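# Place folding table by wall and park utility cart

## Task

Set the folding table upright on its legs next to the wall so that every part of it lies within the blue tape and none of it crosses the tape; drive the utility cart into the yellow bay so that all four of its wheels sit inside the tape and none rests on it; leave the coffee table standing upright at the end; the robot must not tip over or finish leaning.

## Robot and tools

ROBOT. A Hello Robot Stretch 4, about 1.6 m tall, with a single arm: an omni-wheel base (rim within 0.23 m of the base origin), a lift on a vertical mast, an arm that telescopes forward, a three-axis wrist and a five-finger hand. Loose objects may occasionally get a small nudge from outside.

FRAMES. Base frame: origin on the floor below the base centre, x forward, y left, z up, metres. hand_pose is reported in it (the hand point sits 0.045 m in front of the palm; the printed value may be slightly off). The odometry frame is where the base frame was at the start; base_odometry there counts wheel turns only, so slipping looks like travel. Heading in rad, left positive, -3.142 to 3.142.

TOOL move. One action per call. "base" is an object holding one relative command measured from the base's last reported position: translate_m (straight, forward +, -2 to 2 m), strafe_m (sideways, left +, -2 to 2 m) or rotate_rad (in place, counter-clockwise +, -3.2 to 3.2). translate_m and strafe_m may be combined for a straight diagonal; rotate_rad goes alone. "joints" is an object of absolute targets by name: lift_m 0 to 1.2; arm_m 0 to 0.55 (extension); wrist_yaw_rad -1.134 to 4.276 (0 ahead, + left, 3.14 folded back); wrist_pitch_rad -1.117 to 4.259 (0 level, 1.57 pointing down); wrist_roll_rad -1.117 to 4.259 (0 palm up, 1.57 palm to robot's right, 3.14 palm down); hand_little, hand_ring, hand_middle, hand_index, hand_thumb_bend -1 (curled) to +1 (straight); hand_thumb_turn +1 beside palm, -1 opposite the fingers; hand_force_limit -1 to 1 (closing-stop force, about 0 to 10 N, 15 N for thumb); hand_speed -0.96 to 1 (full speed from +0.48). Out-of-range targets are clipped and reported. Optional: "pace" (slow, default, fast, max), "speeds" (per-joint top speed for lift_m, arm_m, wrist joints), "contact_limits" (0 lightest to 1 hardest, default 0.5, only for arm_m, lift_m, translate_m, strafe_m, rotate_rad and only next to that same command; a base limit persists until the next base action). Alternatively send only {"end_of_arm": "enable_torque"} to re-power wrist motors that shut off. "cameras": list from head_camera, head_left_camera, head_right_camera, wrist_camera, all; [] for none; omitted gives all only for a call without an action. "blocking" true (default) waits for everything to settle; false returns in about 0.5 s while motion continues, and a later move overrides only what it names. All motions of one action start together.

OTHER TOOLS. wait(seconds 0 to 10, cameras) lets time pass and returns early once motions finish. stop(cameras) brakes all running motions and re-brakes slack wheels; check the "stop:" line. zoom_image(camera, region [x0,y0,x1,y1] pixels, max 504 each way) enlarges the latest image of that camera. show_instructions shows the hand reference page. finished_scene ends the scene irreversibly; the result must hold without the robot.

RESULTS. base_status and joint_status: done, moving, off_target (resting short, maybe still pushing), or stops the robot made itself: contact_stop (held back, goes slack), time_out (a move ends after 14 s and forgets its target), limit_stop_at_own_body, limit_stop_at_tilt (lean over 6 degrees; lift, arm and wheels go slack), torque_fault (wrist motor limp until enable_torque). Such a stop, or a refused call, cancels the remaining move, wait and finished_scene calls in the same reply. on_its_own lists unrequested behaviour (slack, held targets, tilt changes, odd rest currents). lidar_m: 12 distances, 30 degree sectors, first straight ahead then counter-clockwise (4th left, 7th behind, 10th right); "-" means nothing or closer than 0.25 m; misses thin legs and clear objects, sees table tops. wrist_depth_mm: 7x7 grid of depths, 100 to 2000 mm. turned_by_wheels vs turned_by_imu differing over about 0.1 rad signals a collision or slip. base_tilt in degrees (forward, right), ±3 offset. motor_effort in percent with the peak in brackets; servo_current in mA. Hand: hand_stopped_by gives six words (little, ring, middle, index, thumb_bend, thumb_turn): moving, target, force, stalled, fault; *_load_n in N, positive when pushed open.

HAND USE. A finger moves only when its target changes and locks when it arrives or reaches the force limit. For a gentle grip use hand_speed at -0.94 or below. To tighten, raise hand_force_limit and send a more closed target. Thumb turned in front wraps objects about 0.035 to 0.065 m thick; handles down to 0.025 m. The wrist camera sits behind the palm heel and can collide.

SELF-COLLISION. Risky: hand over the base with lift below about 0.25 (0.45 pointing down); pitch below -0.2 combined with roll outside -0.4..4; yaw plus pitch below about -1.1; yaw above 3.4 with arm out. When folded back (yaw above 2.7) even small tilts or rolls can trigger the stop.

CAUTIONS. Above lift 0.2 base speed is reduced. With over 1 kg in hand and arm beyond 0.2 m, drive, turn and stop gently, and do not raise the lift while driving. Keep lift contact_limit at 0.3 or more for a 2 kg load (0.15 for 1 kg). Use low contact limits for pushing and pulling, keep the hand low. Never drop objects, slam, ram walls or heavy items, or let anything fall; avoid overloading fingers. Keep the coffee table from being knocked over.

Each tool is called as name(argument=value, ...) on one line, values as JSON.

Reference images:

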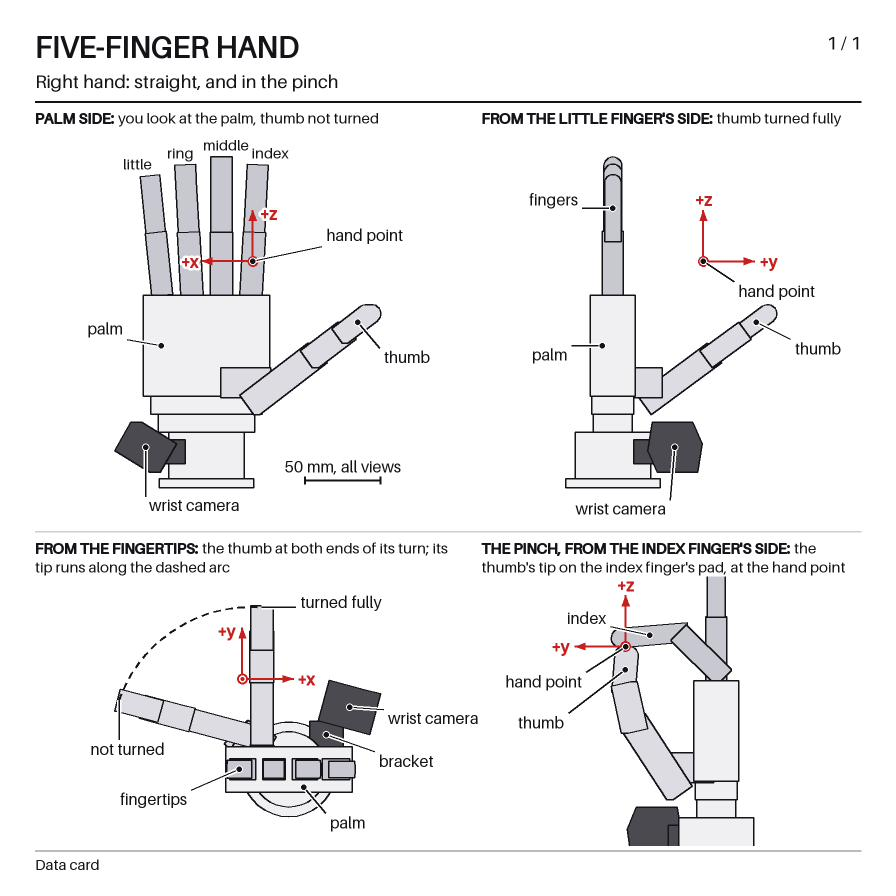

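## Session

move(cameras=["all"])

Scene clock: 0.00 s.
base_odometry: x=+0.000 y=+0.000 heading=+0.000
turned_by_wheels: +0.000
turned_by_imu: +0.000
base_tilt: forward=+0.0 right=+0.3
lidar_m: 1.01 1.04 1.57 1.00 1.09 1.59 1.49 1.48 1.01 0.94 1.01 1.08
base_status: not commanded
joint_positions: lift_m=+0.189 arm_m=+0.000 wrist_yaw_rad=+3.223 wrist_pitch_rad=+0.003 wrist_roll_rad=+0.000 hand_little=+1.000 hand_ring=+1.000 hand_middle=+1.000 hand_index=+1.000 hand_thumb_turn=+1.000 hand_thumb_bend=+1.000 hand_force_limit=+0.000 hand_speed=-0.800
joint_status: not commanded
measured_speeds: all 0
hand_stopped_by: target,target,target,target,target,target
little_load_n: 0.0
ring_load_n: 0.0
middle_load_n: 0.0
index_load_n: 0.0
thumb_bend_load_n: 0.0
thumb_turn_load_n: 0.0
motor_effort: lift_m=+20 arm_m=-3 wheel_0=+0 wheel_1=+0 wheel_2=-1
servo_current: wrist_yaw_rad=59 wrist_pitch_rad=33 wrist_roll_rad=52
hand_pose: x=-0.0596 y=+0.0999 z=+0.4269 quat_wxyz=(-0.519, -0.521, +0.480, +0.479) (m; base frame)
wrist_depth_mm: - - 141 - - - - / - - 138 - - - - / - 107 137 - - - - / - 114 139 235 - - - / 189 142 - - - - - / 204 1205 1366 176 193 - - / 193 931 - 117 - - -
pictures: head_camera, head_left_camera, head_right_camera, wrist_camera

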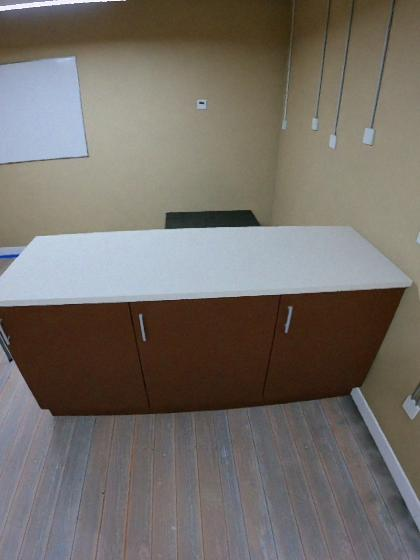

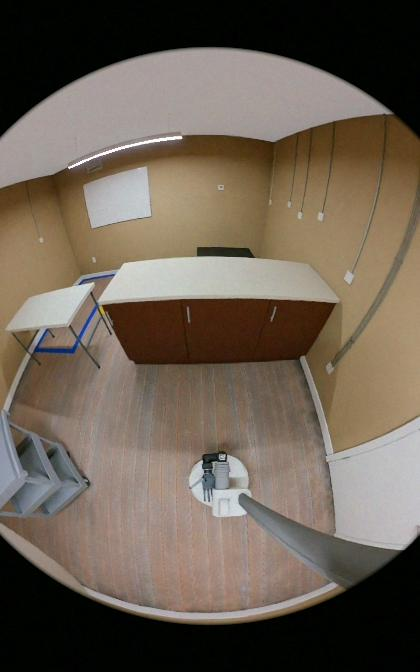

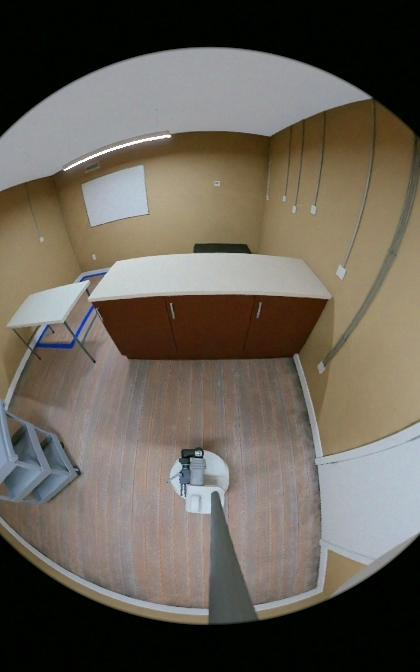

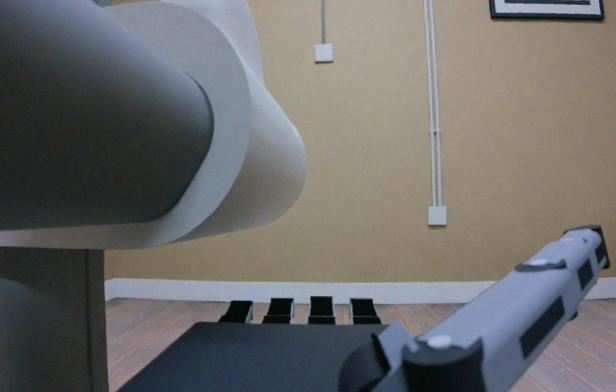

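move(base={"rotate_rad": 0.8}, cameras=["all"])

zoom_image(camera="head_left_camera", region=[0, 150, 420, 600])

Scene clock: 3.90 s.
move: done
base_odometry: x=+0.000 y=+0.000 heading=+0.799
turned_by_wheels: +0.799
turned_by_imu: +0.786
base_tilt: forward=+0.1 right=+0.4
lidar_m: 1.17 1.23 1.00 1.77 1.51 1.49 1.15 0.98 0.96 1.15 1.02 1.01
base_status: done
joint_positions: lift_m=+0.189 arm_m=+0.000 wrist_yaw_rad=+3.223 wrist_pitch_rad=+0.003 wrist_roll_rad=+0.000 hand_little=+1.000 hand_ring=+1.000 hand_middle=+1.000 hand_index=+1.000 hand_thumb_turn=+1.000 hand_thumb_bend=+1.000 hand_force_limit=+0.000 hand_speed=-0.800
joint_status: not commanded
measured_speeds: all 0
hand_stopped_by: target,target,target,target,target,target
little_load_n: 0.0
ring_load_n: 0.0
middle_load_n: 0.0
index_load_n: 0.0
thumb_bend_load_n: 0.0
thumb_turn_load_n: 0.0
motor_effort: lift_m=+20(20) arm_m=-3(4) wheel_0=-4(12) wheel_1=-3(11) wheel_2=-3(13)
servo_current: wrist_yaw_rad=46(59) wrist_pitch_rad=33(39) wrist_roll_rad=39(72)
hand_pose: x=-0.0596 y=+0.0999 z=+0.4269 quat_wxyz=(-0.519, -0.521, +0.480, +0.479)
wrist_depth_mm: - - 141 1430 - - - / - - 139 - - - - / - 108 138 209 - - - / - 115 140 244 - - - / 191 142 - 1397 - - - / 208 - - 194 1464 - - / 195 931 - 117 - - -
pictures: head_camera, head_left_camera, head_right_camera, wrist_camera

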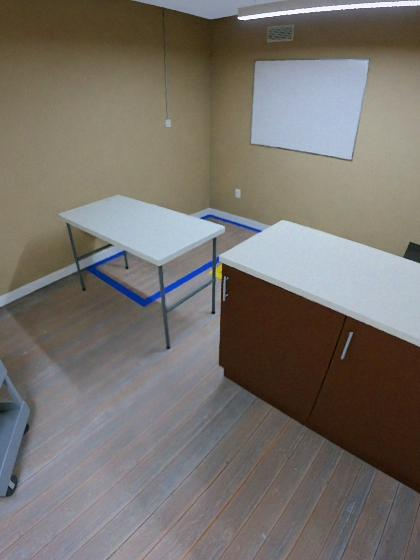

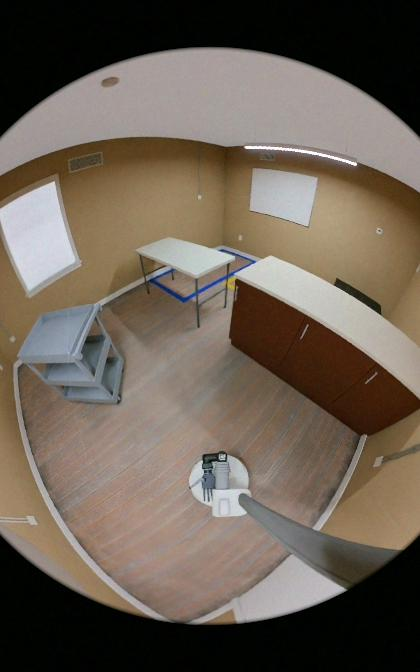

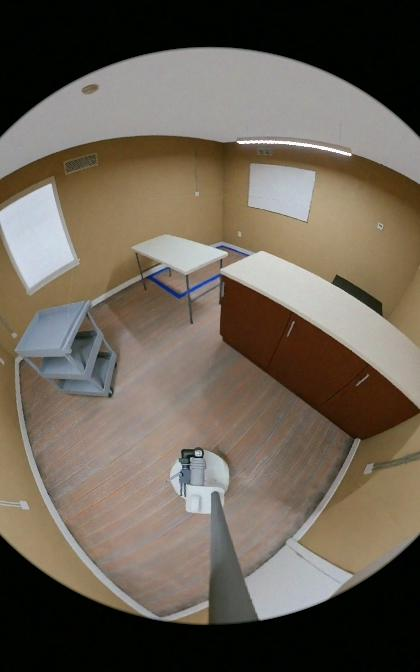

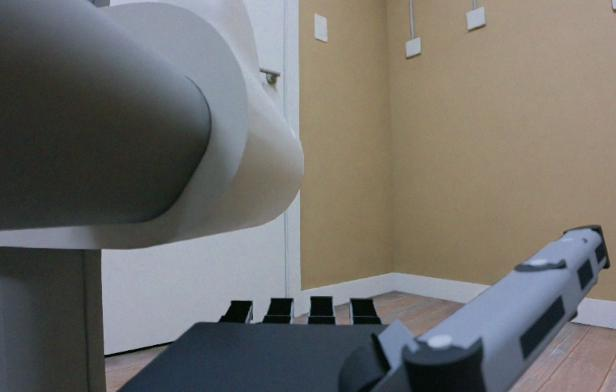

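Scaled by 1.120 from the camera's image (finer frame: 600x960).

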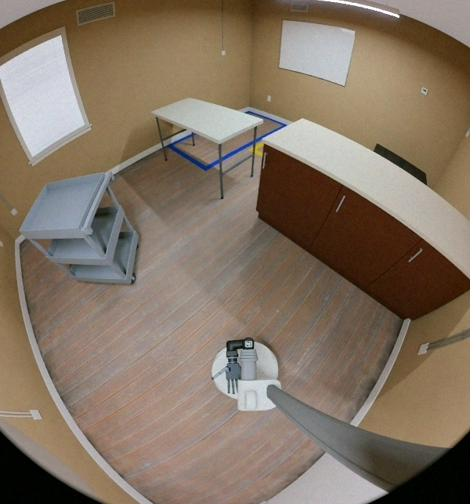

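move(joints={"wrist_yaw_rad": 0, "wrist_roll_rad": 1.57, "lift_m": 0.6}, cameras=["all"])

zoom_image(camera="head_camera", region=[0, 180, 420, 560])

Scene clock: 26.77 s.
move: done
base_odometry: x=+0.000 y=+0.000 heading=+0.799
turned_by_wheels: +0.000
turned_by_imu: -0.002
base_tilt: forward=+0.0 right=+0.5
lidar_m: 1.18 1.20 1.00 1.76 1.51 1.49 1.14 0.95 0.96 1.15 1.01 1.00
base_status: not commanded
joint_positions: lift_m=+0.600 arm_m=+0.000 wrist_yaw_rad=+0.002 wrist_pitch_rad=+0.003 wrist_roll_rad=+1.569 hand_little=+1.000 hand_ring=+1.000 hand_middle=+1.000 hand_index=+1.000 hand_thumb_turn=+1.000 hand_thumb_bend=+1.000 hand_force_limit=+0.000 hand_speed=-0.800
joint_status: all done
measured_speeds: all 0
hand_stopped_by: target,target,target,target,target,target
little_load_n: 0.0
ring_load_n: 0.0
middle_load_n: 0.0
index_load_n: 0.0
thumb_bend_load_n: 0.0
thumb_turn_load_n: 0.0
motor_effort: lift_m=+25(29) arm_m=-3(4) wheel_0=-4(4) wheel_1=-3(3) wheel_2=-3(4)
servo_current: wrist_yaw_rad=26(137) wrist_pitch_rad=33(46) wrist_roll_rad=33(104)
hand_pose: x=+0.3925 y=-0.1472 z=+0.7463 quat_wxyz=(+0.000, +0.708, +0.001, +0.706)
wrist_depth_mm: - - - 759 732 732 732 / - - - 809 809 809 809 / - - - 917 904 917 946 / - - - 1025 1025 1042 1060 / - - - - - 1618 - / - - - 216 - - - / - - - 117 - - -
pictures: head_camera, head_left_camera, head_right_camera, wrist_camera

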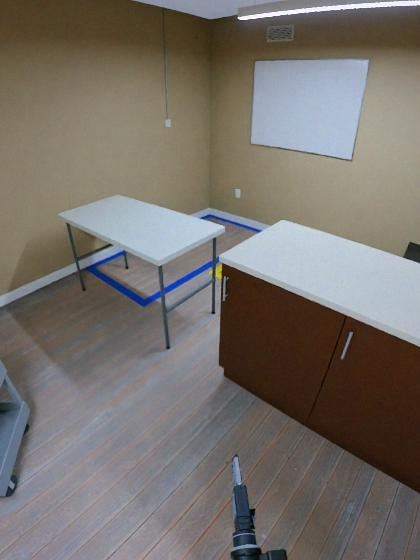

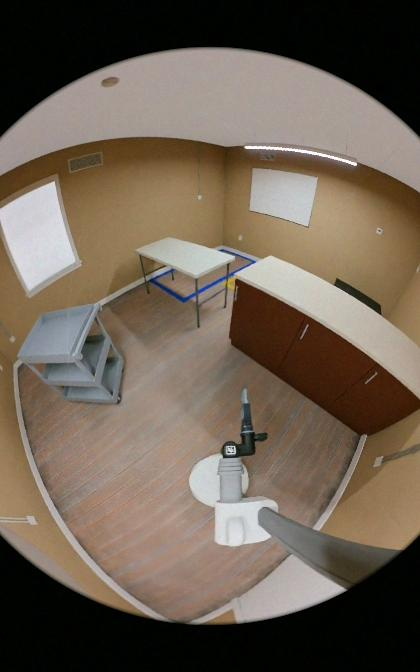

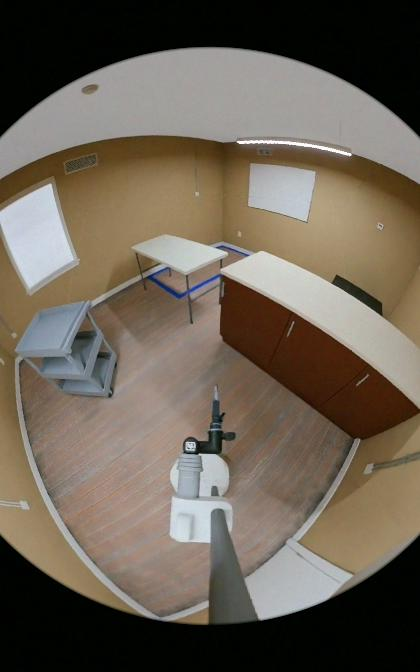

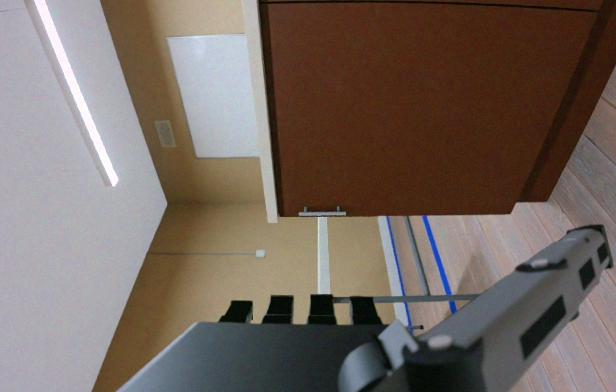

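Scaled by 1.200 from the camera's image (finer frame: 1200x1600).

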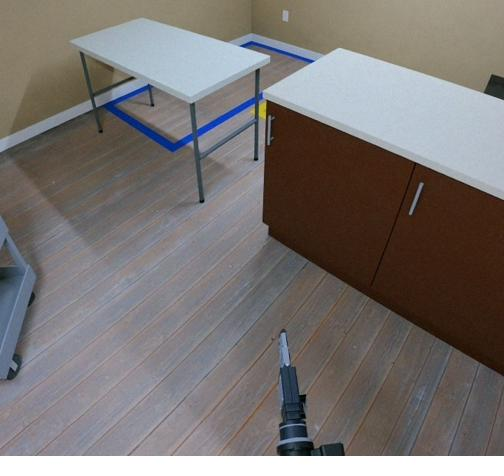

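move(joints={"arm_m": 0.3}, cameras=["head_camera"])

move(joints={"lift_m": 0.2}, cameras=["head_camera"])

Scene clock: 36.10 s.
move: done
base_odometry: x=+0.000 y=+0.000 heading=+0.799
turned_by_wheels: +0.000
turned_by_imu: -0.002
base_tilt: forward=+0.0 right=+0.4
lidar_m: 1.17 1.22 1.00 1.74 1.49 1.49 1.15 0.97 0.96 1.11 1.01 1.01
base_status: not commanded
joint_positions: lift_m=+0.600 arm_m=+0.300 wrist_yaw_rad=+0.002 wrist_pitch_rad=+0.003 wrist_roll_rad=+1.569 hand_little=+1.000 hand_ring=+1.000 hand_middle=+1.000 hand_index=+1.000 hand_thumb_turn=+1.000 hand_thumb_bend=+1.000 hand_force_limit=+0.000 hand_speed=-0.800
joint_status: all done
measured_speeds: all 0
hand_stopped_by: target,target,target,target,target,target
little_load_n: 0.0
ring_load_n: 0.0
middle_load_n: -0.5
index_load_n: 0.0
thumb_bend_load_n: 0.0
thumb_turn_load_n: 0.0
motor_effort: lift_m=+25(25) arm_m=+5(7) wheel_0=-4(4) wheel_1=-2(3) wheel_2=-3(4)
servo_current: wrist_yaw_rad=52(52) wrist_pitch_rad=33(46) wrist_roll_rad=39(65)
hand_pose: x=+0.6924 y=-0.1473 z=+0.7463 quat_wxyz=(+0.000, +0.708, +0.001, +0.706)
wrist_depth_mm: - - 549 535 535 521 525 / - - - 585 580 580 574 / - - - 661 654 654 654 / - - - 750 750 750 741 / - - - - - 1576 - / - - - 216 - - - / - - - 117 - - -

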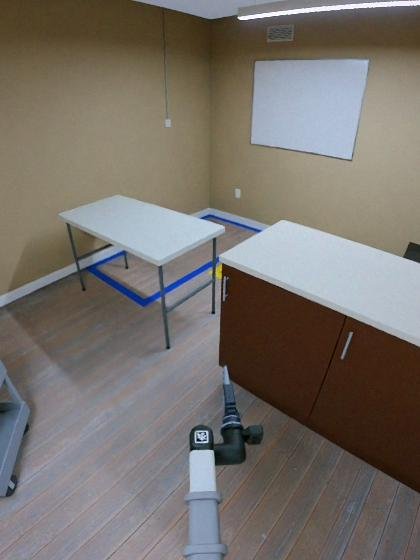

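Scene clock: 38.70 s.
move: done
base_odometry: x=+0.000 y=+0.000 heading=+0.799
turned_by_wheels: +0.000
turned_by_imu: -0.001
base_tilt: forward=+0.1 right=+0.4
lidar_m: 1.15 1.20 1.00 1.75 1.51 1.50 1.16 0.96 0.95 1.13 1.01 1.00
base_status: not commanded
joint_positions: lift_m=+0.200 arm_m=+0.300 wrist_yaw_rad=+0.002 wrist_pitch_rad=+0.003 wrist_roll_rad=+1.569 hand_little=+1.000 hand_ring=+1.000 hand_middle=+1.000 hand_index=+1.000 hand_thumb_turn=+1.000 hand_thumb_bend=+1.000 hand_force_limit=+0.000 hand_speed=-0.800
joint_status: all done
measured_speeds: all 0
hand_stopped_by: target,target,target,target,target,target
little_load_n: 0.5
ring_load_n: -0.5
middle_load_n: 0.0
index_load_n: 0.0
thumb_bend_load_n: 0.0
thumb_turn_load_n: 0.0
motor_effort: lift_m=+14(22) arm_m=+5(5) wheel_0=-4(4) wheel_1=-3(3) wheel_2=-3(4)
servo_current: wrist_yaw_rad=39(59) wrist_pitch_rad=33(39) wrist_roll_rad=46(65)
hand_pose: x=+0.6924 y=-0.1473 z=+0.3472 quat_wxyz=(+0.000, +0.708, +0.001, +0.706)
wrist_depth_mm: 530 530 535 535 530 574 512 / 580 585 585 585 585 634 517 / 647 661 661 661 654 691 496 / - 750 750 750 768 750 525 / - - - - 1576 750 - / - - - 216 1078 878 - / - - - 117 - - -

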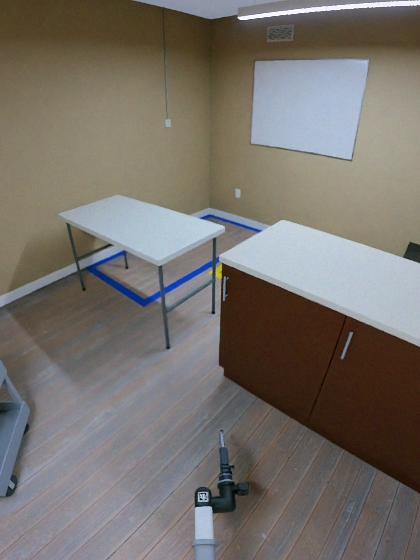

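move(joints={"arm_m": 0.0, "lift_m": 0.9})

move(base={"translate_m": 0.9, "strafe_m": 0.4}, cameras=["head_camera", "head_left_camera"])

move(base={"rotate_rad": -0.5}, cameras=["head_camera"])

Scene clock: 93.00 s.
move: done
base_odometry: x=+0.000 y=+0.000 heading=+0.799
turned_by_wheels: +0.000
turned_by_imu: -0.003
base_tilt: forward=+0.0 right=+0.3
lidar_m: 1.20 1.21 1.01 1.76 1.50 1.50 1.17 0.96 0.97 1.12 1.01 1.01
base_status: not commanded
joint_positions: lift_m=+0.900 arm_m=+0.000 wrist_yaw_rad=+0.002 wrist_pitch_rad=+0.003 wrist_roll_rad=+1.569 hand_little=+1.000 hand_ring=+1.000 hand_middle=+1.000 hand_index=+1.000 hand_thumb_turn=+1.000 hand_thumb_bend=+1.000 hand_force_limit=+0.000 hand_speed=-0.800
joint_status: all done
measured_speeds: all 0
hand_stopped_by: target,target,target,target,target,target
little_load_n: 0.0
ring_load_n: 0.0
middle_load_n: 0.0
index_load_n: 0.0
thumb_bend_load_n: 0.0
thumb_turn_load_n: 0.0
motor_effort: lift_m=+25(28) arm_m=-5(7) wheel_0=-4(4) wheel_1=-3(3) wheel_2=-3(4)
servo_current: wrist_yaw_rad=46(59) wrist_pitch_rad=33(39) wrist_roll_rad=59(59)
hand_pose: x=+0.3926 y=-0.1473 z=+1.0463 quat_wxyz=(+0.000, +0.708, +0.001, +0.706)
wrist_depth_mm: - - - - 750 732 732 / - - - - 809 809 788 / - - - - 917 891 891 / - - - - 1025 1025 1025 / - - - - - - - / - - - 219 - - - / - - - 117 - - -
pictures: none

Scene clock: 97.67 s.
move: done
base_odometry: x=+0.340 y=+0.924 heading=+0.800
turned_by_wheels: +0.000
turned_by_imu: -0.002
base_tilt: forward=+0.2 right=+0.3
lidar_m: 0.70 1.16 1.83 0.44 0.45 1.86 2.15 1.89 1.42 0.76 0.64 0.69
base_status: done
joint_positions: lift_m=+0.900 arm_m=+0.000 wrist_yaw_rad=+0.001 wrist_pitch_rad=+0.003 wrist_roll_rad=+1.569 hand_little=+1.000 hand_ring=+1.000 hand_middle=+1.000 hand_index=+1.000 hand_thumb_turn=+1.000 hand_thumb_bend=+1.000 hand_force_limit=+0.000 hand_speed=-0.800
joint_status: not commanded
measured_speeds: all 0
hand_stopped_by: target,target,target,target,target,target
little_load_n: 0.0
ring_load_n: 0.0
middle_load_n: 0.0
index_load_n: 0.0
thumb_bend_load_n: 0.0
thumb_turn_load_n: 0.0
motor_effort: lift_m=+24(25) arm_m=-5(5) wheel_0=+7(9) wheel_1=+1(12) wheel_2=-4(16)
servo_current: wrist_yaw_rad=46(59) wrist_pitch_rad=26(39) wrist_roll_rad=46(78)
hand_pose: x=+0.3925 y=-0.1474 z=+1.0464 quat_wxyz=(+0.000, +0.708, +0.001, +0.706)
wrist_depth_mm: - - - - - - 1537 / - - - - - - 1430 / - - - - - - 1308 / - - - - - - - / - - - - - - - / - - - 216 191 - - / - - - 117 - - -

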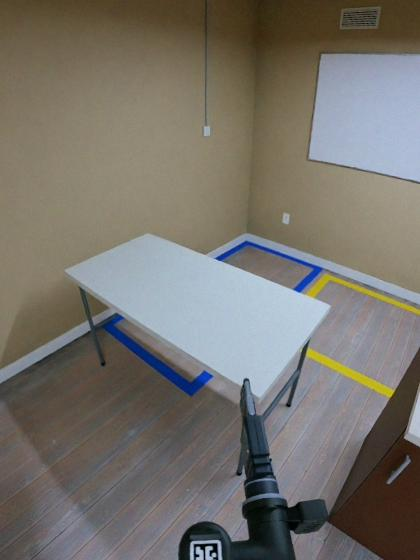

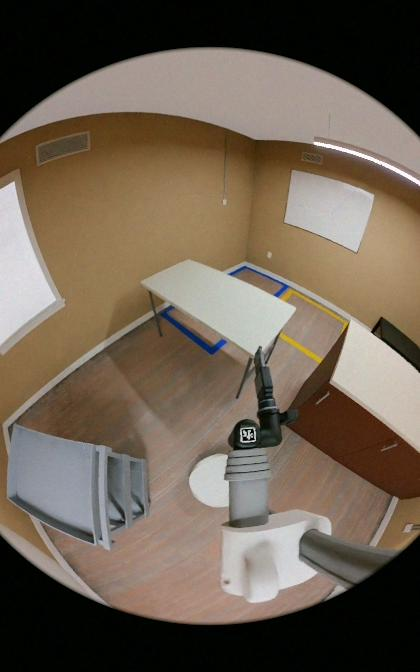

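Scene clock: 99.00 s.
move: done
base_odometry: x=+0.340 y=+0.924 heading=+0.301
turned_by_wheels: -0.499
turned_by_imu: -0.492
base_tilt: forward=+0.1 right=+0.4
lidar_m: 0.68 0.71 1.20 0.50 0.45 0.45 1.87 2.16 1.89 1.33 0.76 0.62
base_status: done
joint_positions: lift_m=+0.900 arm_m=+0.000 wrist_yaw_rad=+0.001 wrist_pitch_rad=+0.003 wrist_roll_rad=+1.569 hand_little=+1.000 hand_ring=+1.000 hand_middle=+1.000 hand_index=+1.000 hand_thumb_turn=+1.000 hand_thumb_bend=+1.000 hand_force_limit=+0.000 hand_speed=-0.800
joint_status: not commanded
measured_speeds: all 0
hand_stopped_by: target,target,target,target,target,target
little_load_n: 0.0
ring_load_n: 0.0
middle_load_n: 0.0
index_load_n: 0.0
thumb_bend_load_n: 0.0
thumb_turn_load_n: 0.0
motor_effort: lift_m=+24(24) arm_m=-5(5) wheel_0=+4(12) wheel_1=+4(12) wheel_2=+6(13)
servo_current: wrist_yaw_rad=39(52) wrist_pitch_rad=39(39) wrist_roll_rad=52(72)
hand_pose: x=+0.3925 y=-0.1475 z=+1.0464 quat_wxyz=(+0.000, +0.708, +0.001, +0.706)
wrist_depth_mm: - - - - 683 366 370 / 1366 - - - 699 382 382 / 1430 - - - - - 1464 / 1464 - - - - - 1464 / - - - - - - - / - - - 218 - - - / - - - 117 - - -

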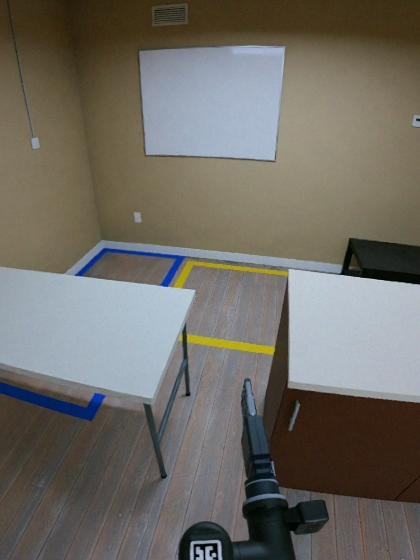

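zoom_image(camera="head_camera", region=[0, 220, 420, 500])

move(cameras=["head_left_camera"])

zoom_image(camera="head_left_camera", region=[0, 200, 420, 620])

Scaled by 1.200 from the camera's image (finer frame: 1200x1600).

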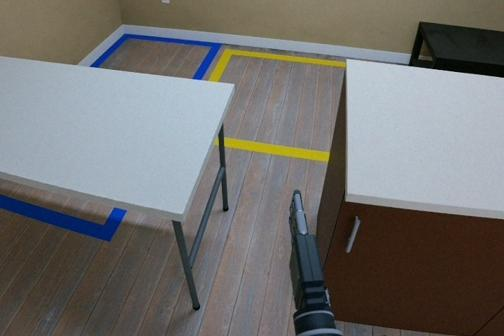

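Scene clock: 138.87 s.
base_odometry: x=+0.340 y=+0.924 heading=+0.301
turned_by_wheels: +0.000
turned_by_imu: -0.001
base_tilt: forward=+0.0 right=+0.4
lidar_m: 0.68 0.71 1.20 0.48 0.44 0.44 1.88 2.19 1.89 1.33 0.75 0.64
base_status: done
joint_positions: lift_m=+0.900 arm_m=+0.000 wrist_yaw_rad=+0.001 wrist_pitch_rad=+0.003 wrist_roll_rad=+1.569 hand_little=+1.000 hand_ring=+1.000 hand_middle=+1.000 hand_index=+1.000 hand_thumb_turn=+1.000 hand_thumb_bend=+1.000 hand_force_limit=+0.000 hand_speed=-0.800
joint_status: not commanded
measured_speeds: all 0
hand_stopped_by: target,target,target,target,target,target
little_load_n: 0.0
ring_load_n: 0.0
middle_load_n: 0.0
index_load_n: 0.0
thumb_bend_load_n: -0.5
thumb_turn_load_n: 0.0
motor_effort: lift_m=+24(24) arm_m=-5(5) wheel_0=+4(12) wheel_1=+4(12) wheel_2=+6(13)
servo_current: wrist_yaw_rad=39(52) wrist_pitch_rad=39(39) wrist_roll_rad=52(72)
hand_pose: x=+0.3925 y=-0.1475 z=+1.0464 quat_wxyz=(+0.000, +0.708, +0.001, +0.706) (m; base frame)
wrist_depth_mm: - - - - 691 366 370 / 1366 - - - 699 382 382 / 1397 - - - - - 1464 / 1464 - - - - - 1499 / - - - - - - - / - - - 218 - - - / - - - 117 - - -
pictures: head_left_camera

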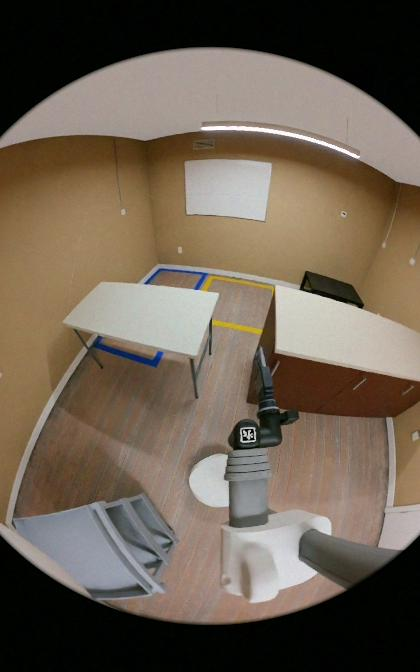

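Scaled by 1.200 from the camera's image (finer frame: 600x960).

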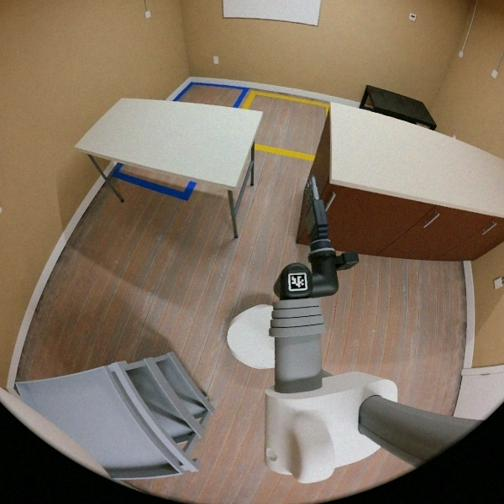

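move(base={"rotate_rad": -0.301})

move(base={"translate_m": 0.16, "strafe_m": 0.3}, cameras=["head_left_camera", "head_camera"])

zoom_image(camera="head_left_camera", region=[0, 220, 420, 640])

Scene clock: 183.63 s.
move: done
base_odometry: x=+0.340 y=+0.924 heading=+0.001
turned_by_wheels: -0.300
turned_by_imu: -0.297
base_tilt: forward=+0.1 right=+0.5
lidar_m: 0.64 0.68 0.80 1.83 0.46 0.43 0.48 1.96 2.00 1.87 0.97 0.68
base_status: done
joint_positions: lift_m=+0.900 arm_m=+0.000 wrist_yaw_rad=+0.001 wrist_pitch_rad=+0.003 wrist_roll_rad=+1.569 hand_little=+1.000 hand_ring=+1.000 hand_middle=+1.000 hand_index=+1.000 hand_thumb_turn=+1.000 hand_thumb_bend=+1.000 hand_force_limit=+0.000 hand_speed=-0.800
joint_status: not commanded
measured_speeds: all 0
hand_stopped_by: target,target,target,target,target,target
little_load_n: 0.0
ring_load_n: 0.0
middle_load_n: 0.0
index_load_n: 0.0
thumb_bend_load_n: 0.5
thumb_turn_load_n: 0.0
motor_effort: lift_m=+24(24) arm_m=-5(5) wheel_0=+5(11) wheel_1=+4(10) wheel_2=+5(14)
servo_current: wrist_yaw_rad=39(52) wrist_pitch_rad=33(39) wrist_roll_rad=59(65)
hand_pose: x=+0.3924 y=-0.1475 z=+1.0464 quat_wxyz=(+0.001, +0.708, +0.001, +0.706)
wrist_depth_mm: - - - - 683 452 452 / - - - - 699 445 449 / 1537 - - - 707 439 442 / - - - - 715 439 436 / - - - - 854 430 - / 1430 - - 218 - - - / - - - 117 - - -
pictures: none

Scene clock: 186.27 s.
move: done
base_odometry: x=+0.500 y=+1.224 heading=+0.000
turned_by_wheels: -0.001
turned_by_imu: -0.002
base_tilt: forward=+0.0 right=+0.5
lidar_m: 0.44 0.43 0.58 1.55 1.56 0.41 0.43 0.65 2.28 2.14 0.70 0.61
base_status: done
joint_positions: lift_m=+0.900 arm_m=+0.000 wrist_yaw_rad=+0.001 wrist_pitch_rad=+0.003 wrist_roll_rad=+1.569 hand_little=+1.000 hand_ring=+1.000 hand_middle=+1.000 hand_index=+1.000 hand_thumb_turn=+1.000 hand_thumb_bend=+1.000 hand_force_limit=+0.000 hand_speed=-0.800
joint_status: not commanded
measured_speeds: all 0
hand_stopped_by: target,target,target,target,target,target
little_load_n: 0.0
ring_load_n: 0.0
middle_load_n: 0.0
index_load_n: 0.0
thumb_bend_load_n: 0.0
thumb_turn_load_n: 0.0
motor_effort: lift_m=+24(24) arm_m=-5(5) wheel_0=-5(12) wheel_1=+2(13) wheel_2=-6(13)
servo_current: wrist_yaw_rad=39(59) wrist_pitch_rad=33(46) wrist_roll_rad=39(65)
hand_pose: x=+0.3924 y=-0.1475 z=+1.0464 quat_wxyz=(+0.001, +0.708, +0.001, +0.706)
wrist_depth_mm: - - - - 683 410 402 / 1336 - - - 699 549 539 / 1366 - - - - 1921 1397 / 1255 - - - - - 1499 / 1281 - - - - - - / 1255 - - 219 - - - / - - - 117 - - -
pictures: head_camera, head_left_camera

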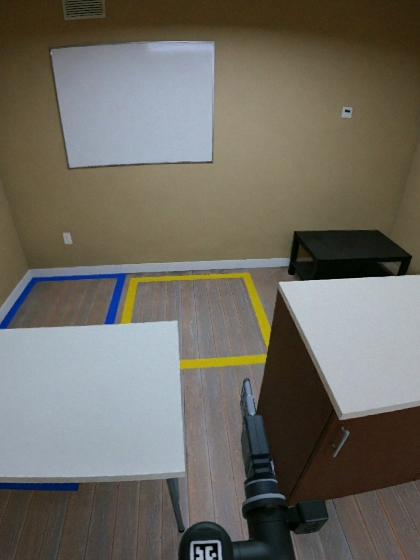

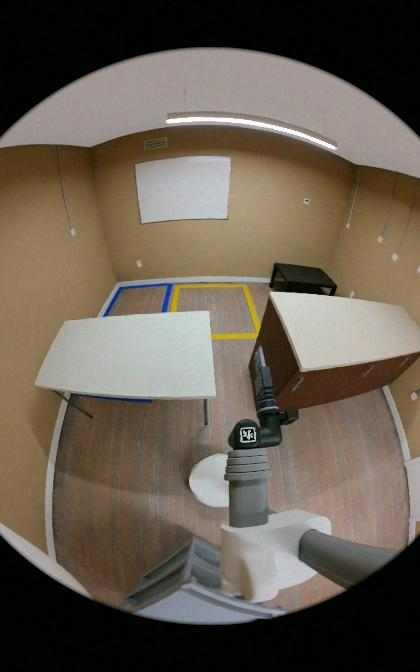

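Scaled by 1.200 from the camera's image (finer frame: 600x960).

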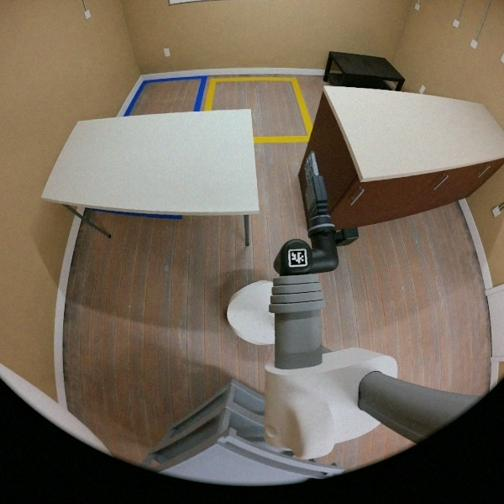

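move(base={"strafe_m": 0.9}, cameras=["head_left_camera", "head_camera", "head_right_camera"])

zoom_image(camera="head_left_camera", region=[0, 220, 420, 640])

Scene clock: 208.80 s.
move: done
base_odometry: x=+0.500 y=+2.124 heading=+0.000
turned_by_wheels: +0.000
turned_by_imu: -0.005
base_tilt: forward=+0.0 right=+0.4
lidar_m: 0.37 0.37 0.52 0.65 0.68 0.87 2.10 0.86 0.82 2.05 0.58 0.40
base_status: done
joint_positions: lift_m=+0.900 arm_m=+0.000 wrist_yaw_rad=+0.001 wrist_pitch_rad=+0.003 wrist_roll_rad=+1.569 hand_little=+1.000 hand_ring=+1.000 hand_middle=+1.000 hand_index=+1.000 hand_thumb_turn=+1.000 hand_thumb_bend=+1.000 hand_force_limit=+0.000 hand_speed=-0.800
joint_status: not commanded
measured_speeds: all 0
hand_stopped_by: target,target,target,target,target,target
little_load_n: 0.0
ring_load_n: 0.0
middle_load_n: 0.0
index_load_n: 0.0
thumb_bend_load_n: 0.0
thumb_turn_load_n: 0.0
motor_effort: lift_m=+24(24) arm_m=-5(5) wheel_0=-4(15) wheel_1=+1(14) wheel_2=+0(5)
servo_current: wrist_yaw_rad=46(59) wrist_pitch_rad=33(46) wrist_roll_rad=46(65)
hand_pose: x=+0.3924 y=-0.1475 z=+1.0464 quat_wxyz=(+0.001, +0.708, +0.001, +0.706)
wrist_depth_mm: - - - - - - - / 1281 - - - - - - / - - - - - - - / - - - - - - - / - - - - - - - / - - - 219 - - - / - - - 117 - - -
pictures: head_camera, head_left_camera, head_right_camera

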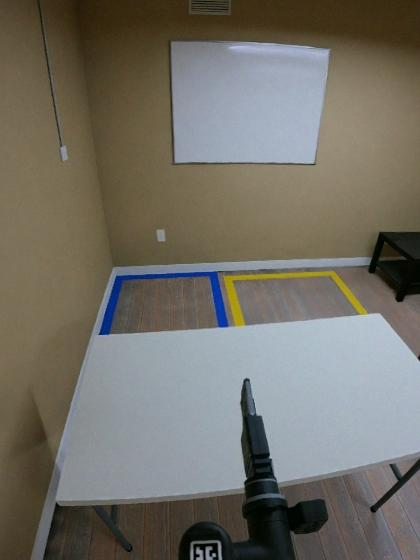

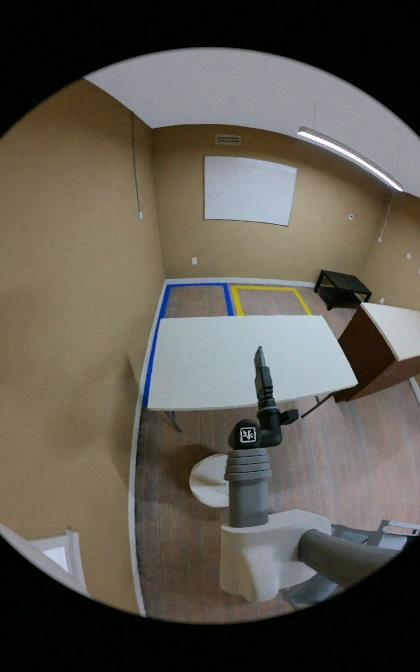

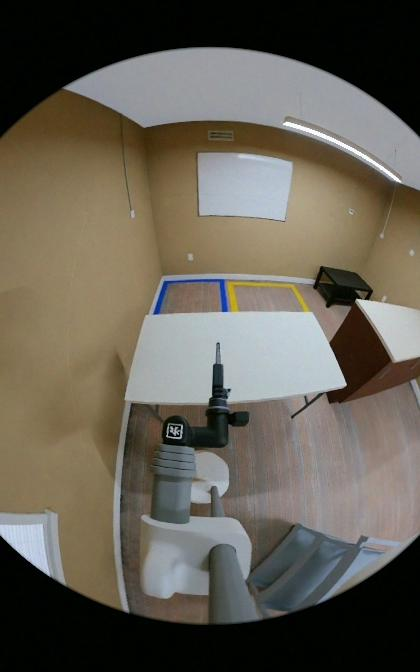

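Scaled by 1.200 from the camera's image (finer frame: 600x960).

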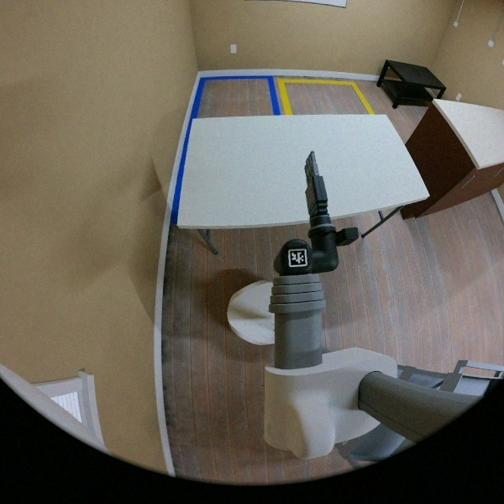

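move(base={"rotate_rad": 0.06})

move(base={"strafe_m": 0.29}, cameras=["head_camera", "head_right_camera"])

zoom_image(camera="head_camera", region=[0, 420, 250, 560])

Scene clock: 260.23 s.
move: done
base_odometry: x=+0.500 y=+2.124 heading=+0.059
turned_by_wheels: +0.059
turned_by_imu: +0.057
base_tilt: forward=-0.1 right=+0.5
lidar_m: 0.38 0.38 0.68 0.65 0.71 0.94 2.07 0.84 0.84 1.61 0.56 0.41
base_status: done
joint_positions: lift_m=+0.900 arm_m=+0.000 wrist_yaw_rad=+0.001 wrist_pitch_rad=+0.003 wrist_roll_rad=+1.569 hand_little=+1.000 hand_ring=+1.000 hand_middle=+1.000 hand_index=+1.000 hand_thumb_turn=+1.000 hand_thumb_bend=+1.000 hand_force_limit=+0.000 hand_speed=-0.800
joint_status: not commanded
measured_speeds: all 0
hand_stopped_by: target,target,target,target,target,target
little_load_n: 0.0
ring_load_n: 0.0
middle_load_n: 0.0
index_load_n: 0.0
thumb_bend_load_n: 0.0
thumb_turn_load_n: 0.0
motor_effort: lift_m=+24(24) arm_m=-5(5) wheel_0=-6(10) wheel_1=-3(6) wheel_2=-5(13)
servo_current: wrist_yaw_rad=39(52) wrist_pitch_rad=33(39) wrist_roll_rad=46(59)
hand_pose: x=+0.3924 y=-0.1475 z=+1.0464 quat_wxyz=(+0.001, +0.708, +0.001, +0.706)
wrist_depth_mm: - - - - - - - / 1255 - - - - - - / - - - - - - - / - - - - - - - / - - - - - - - / - - - - - - - / - - - 117 - - -
pictures: none

Scene clock: 262.53 s.
move: done
base_odometry: x=+0.484 y=+2.413 heading=+0.058
turned_by_wheels: +0.000
turned_by_imu: -0.001
base_tilt: forward=+0.0 right=+0.3
lidar_m: 0.36 0.55 0.40 0.37 0.41 0.49 1.66 1.06 1.05 1.67 0.55 0.40
base_status: done
joint_positions: lift_m=+0.900 arm_m=+0.000 wrist_yaw_rad=+0.001 wrist_pitch_rad=+0.003 wrist_roll_rad=+1.569 hand_little=+1.000 hand_ring=+1.000 hand_middle=+1.000 hand_index=+1.000 hand_thumb_turn=+1.000 hand_thumb_bend=+1.000 hand_force_limit=+0.000 hand_speed=-0.800
joint_status: not commanded
measured_speeds: all 0
hand_stopped_by: target,target,target,target,target,target
little_load_n: 0.0
ring_load_n: 0.0
middle_load_n: 0.0
index_load_n: 0.0
thumb_bend_load_n: 0.0
thumb_turn_load_n: 0.0
motor_effort: lift_m=+23(24) arm_m=-5(5) wheel_0=-4(14) wheel_1=+2(12) wheel_2=+0(4)
servo_current: wrist_yaw_rad=52(59) wrist_pitch_rad=33(46) wrist_roll_rad=46(65)
hand_pose: x=+0.3924 y=-0.1475 z=+1.0464 quat_wxyz=(+0.001, +0.708, +0.001, +0.706)
wrist_depth_mm: - - - - - - - / - - - - - - - / - - - - - - - / - - - - - - - / - - - - - - - / - - - 219 - - - / - - - 117 - - -

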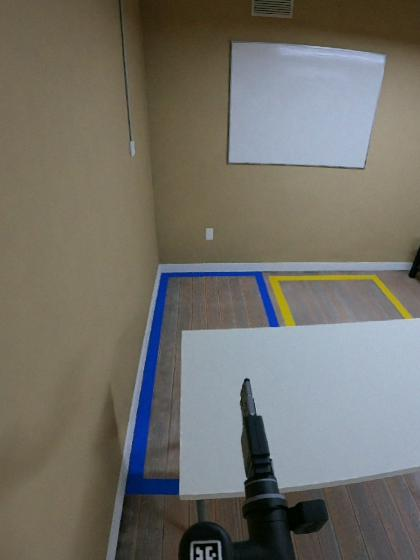

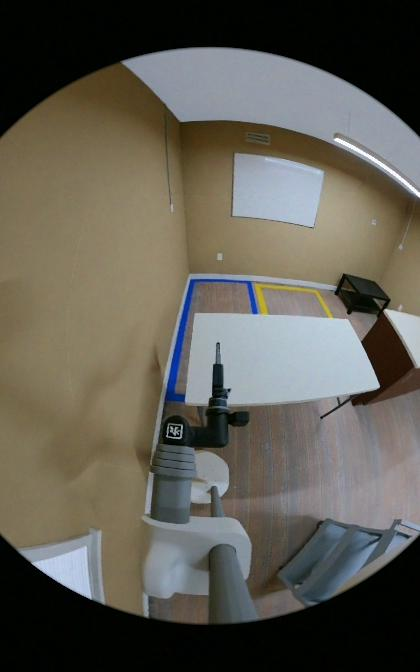

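Scaled by 2.016 from the camera's image (finer frame: 1200x1600).

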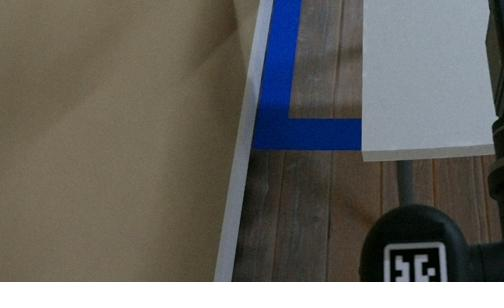

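move(base={"translate_m": 0.25}, pace="slow", cameras=["head_camera", "head_right_camera"])

Scene clock: 283.43 s.
move: done
base_odometry: x=+0.733 y=+2.428 heading=+0.059
turned_by_wheels: +0.001
turned_by_imu: -0.002
base_tilt: forward=+0.0 right=+0.4
lidar_m: 0.25 0.56 0.40 0.35 0.40 0.56 1.48 1.24 1.23 0.64 0.26 0.25
base_status: done
joint_positions: lift_m=+0.900 arm_m=+0.000 wrist_yaw_rad=+0.001 wrist_pitch_rad=+0.003 wrist_roll_rad=+1.569 hand_little=+1.000 hand_ring=+1.000 hand_middle=+1.000 hand_index=+1.000 hand_thumb_turn=+1.000 hand_thumb_bend=+1.000 hand_force_limit=+0.000 hand_speed=-0.800
joint_status: not commanded
measured_speeds: all 0
hand_stopped_by: target,target,target,target,target,target
little_load_n: 0.0
ring_load_n: 0.0
middle_load_n: 0.0
index_load_n: 0.0
thumb_bend_load_n: 0.0
thumb_turn_load_n: 0.0
motor_effort: lift_m=+23(24) arm_m=-5(5) wheel_0=+13(14) wheel_1=+5(10) wheel_2=-10(14)
servo_current: wrist_yaw_rad=46(52) wrist_pitch_rad=33(39) wrist_roll_rad=52(72)
hand_pose: x=+0.3924 y=-0.1475 z=+1.0464 quat_wxyz=(+0.001, +0.708, +0.001, +0.706)
wrist_depth_mm: - - - - - - - / - - - - - - - / - - - - - - - / - - - - - - - / - - - - - - - / - - - 219 - - - / - - - 117 - - -

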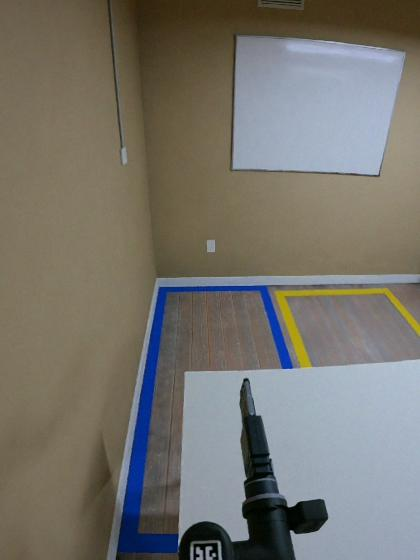

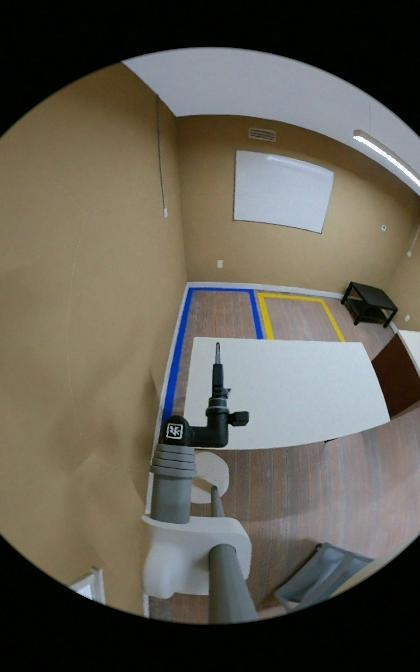

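move(base={"translate_m": 0.15}, pace="slow", cameras=["head_camera", "head_right_camera"])

Scene clock: 291.50 s.
move: done
base_odometry: x=+0.882 y=+2.437 heading=+0.059
turned_by_wheels: +0.000
turned_by_imu: -0.002
base_tilt: forward=+0.0 right=+0.4
lidar_m: 0.25 0.54 0.40 0.36 0.40 0.54 1.51 1.32 1.31 0.45 0.25 0.25
base_status: done
joint_positions: lift_m=+0.900 arm_m=+0.000 wrist_yaw_rad=+0.001 wrist_pitch_rad=+0.003 wrist_roll_rad=+1.569 hand_little=+1.000 hand_ring=+1.000 hand_middle=+1.000 hand_index=+1.000 hand_thumb_turn=+1.000 hand_thumb_bend=+1.000 hand_force_limit=+0.000 hand_speed=-0.800
joint_status: not commanded
measured_speeds: all 0
hand_stopped_by: target,target,target,target,target,target
little_load_n: 0.0
ring_load_n: 0.0
middle_load_n: 0.0
index_load_n: 0.0
thumb_bend_load_n: 0.0
thumb_turn_load_n: 0.0
motor_effort: lift_m=+23(24) arm_m=-5(5) wheel_0=+11(17) wheel_1=+5(10) wheel_2=-11(15)
servo_current: wrist_yaw_rad=39(52) wrist_pitch_rad=26(39) wrist_roll_rad=46(65)
hand_pose: x=+0.3924 y=-0.1475 z=+1.0464 quat_wxyz=(+0.001, +0.708, +0.001, +0.706)
wrist_depth_mm: - - - - - - - / - - - - - - - / - - - - - - - / - - - - - - - / - - - - - - - / - - - 219 - - - / - - - 117 - - -

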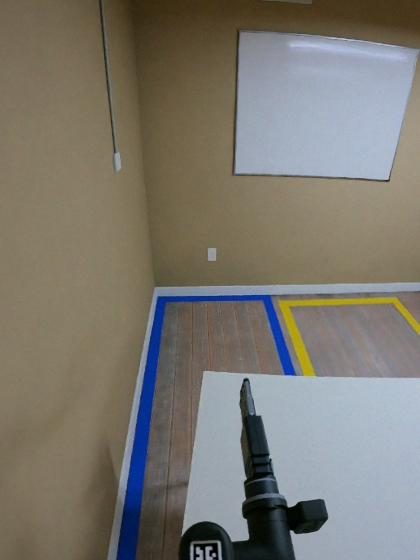

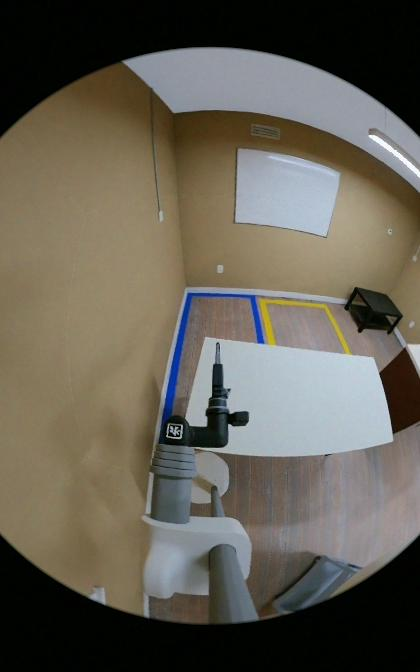

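move(base={"translate_m": 0.17}, pace="slow", cameras=["head_camera"])

move(base={"translate_m": 0.12}, pace="slow", cameras=["head_camera", "head_right_camera"])

Scene clock: 298.93 s.
move: done
base_odometry: x=+1.051 y=+2.447 heading=+0.060
turned_by_wheels: +0.000
turned_by_imu: -0.002
base_tilt: forward=+0.0 right=+0.4
lidar_m: 0.25 0.54 0.39 0.34 0.39 0.54 1.50 1.44 1.50 0.34 0.25 0.25
base_status: done
joint_positions: lift_m=+0.900 arm_m=+0.000 wrist_yaw_rad=+0.001 wrist_pitch_rad=+0.003 wrist_roll_rad=+1.569 hand_little=+1.000 hand_ring=+1.000 hand_middle=+1.000 hand_index=+1.000 hand_thumb_turn=+1.000 hand_thumb_bend=+1.000 hand_force_limit=+0.000 hand_speed=-0.800
joint_status: not commanded
measured_speeds: all 0
hand_stopped_by: target,target,target,target,target,target
little_load_n: 0.0
ring_load_n: 0.0
middle_load_n: 0.0
index_load_n: 0.0
thumb_bend_load_n: 0.5
thumb_turn_load_n: 0.0
motor_effort: lift_m=+23(23) arm_m=-4(5) wheel_0=+11(16) wheel_1=+5(11) wheel_2=-11(16)
servo_current: wrist_yaw_rad=46(59) wrist_pitch_rad=33(39) wrist_roll_rad=39(72)
hand_pose: x=+0.3924 y=-0.1475 z=+1.0464 quat_wxyz=(+0.001, +0.708, +0.001, +0.706)
wrist_depth_mm: - - - - - - - / - - - - - - - / - - - - - - - / - - - - - - - / - - - - - - - / - - - 176 - - - / - - - 117 - - -

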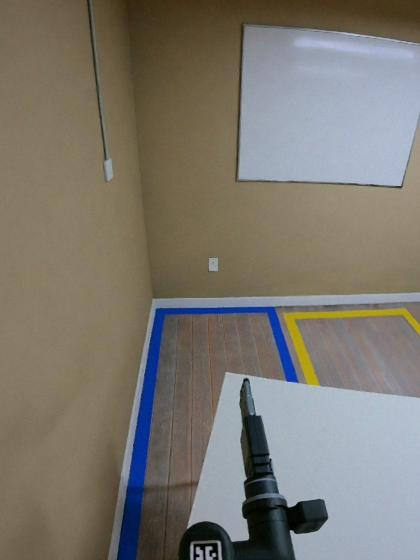

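Scene clock: 301.40 s.
move: done
base_odometry: x=+1.170 y=+2.455 heading=+0.060
turned_by_wheels: +0.000
turned_by_imu: -0.001
base_tilt: forward=+0.1 right=+0.4
lidar_m: 0.25 0.54 0.39 0.36 0.38 0.54 1.49 1.54 3.50 0.28 0.25 0.25
base_status: done
joint_positions: lift_m=+0.900 arm_m=+0.000 wrist_yaw_rad=+0.001 wrist_pitch_rad=+0.003 wrist_roll_rad=+1.569 hand_little=+1.000 hand_ring=+1.000 hand_middle=+1.000 hand_index=+1.000 hand_thumb_turn=+1.000 hand_thumb_bend=+1.000 hand_force_limit=+0.000 hand_speed=-0.800
joint_status: not commanded
measured_speeds: all 0
hand_stopped_by: target,target,target,target,target,target
little_load_n: 0.0
ring_load_n: 0.0
middle_load_n: 0.0
index_load_n: 0.0
thumb_bend_load_n: 0.0
thumb_turn_load_n: 0.0
motor_effort: lift_m=+23(23) arm_m=-5(5) wheel_0=+8(13) wheel_1=+5(10) wheel_2=-11(17)
servo_current: wrist_yaw_rad=59(59) wrist_pitch_rad=33(39) wrist_roll_rad=46(65)
hand_pose: x=+0.3924 y=-0.1475 z=+1.0464 quat_wxyz=(+0.001, +0.708, +0.001, +0.706)
wrist_depth_mm: - - - - - - - / - - - - - - 1537 / - - - - - - - / - - - - - - - / - - - - - - - / - - - 176 - - - / - - - 117 - - -

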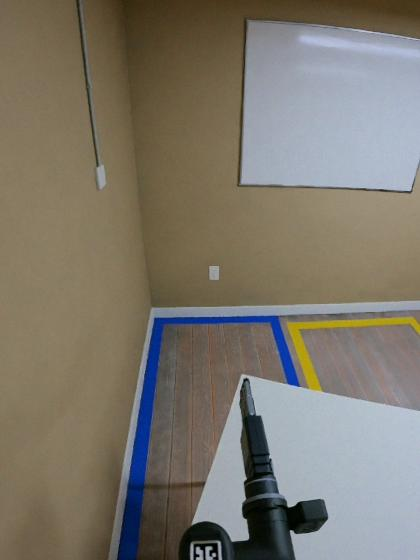

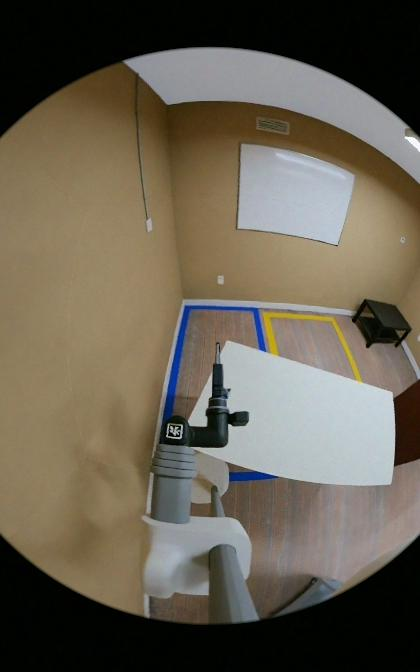

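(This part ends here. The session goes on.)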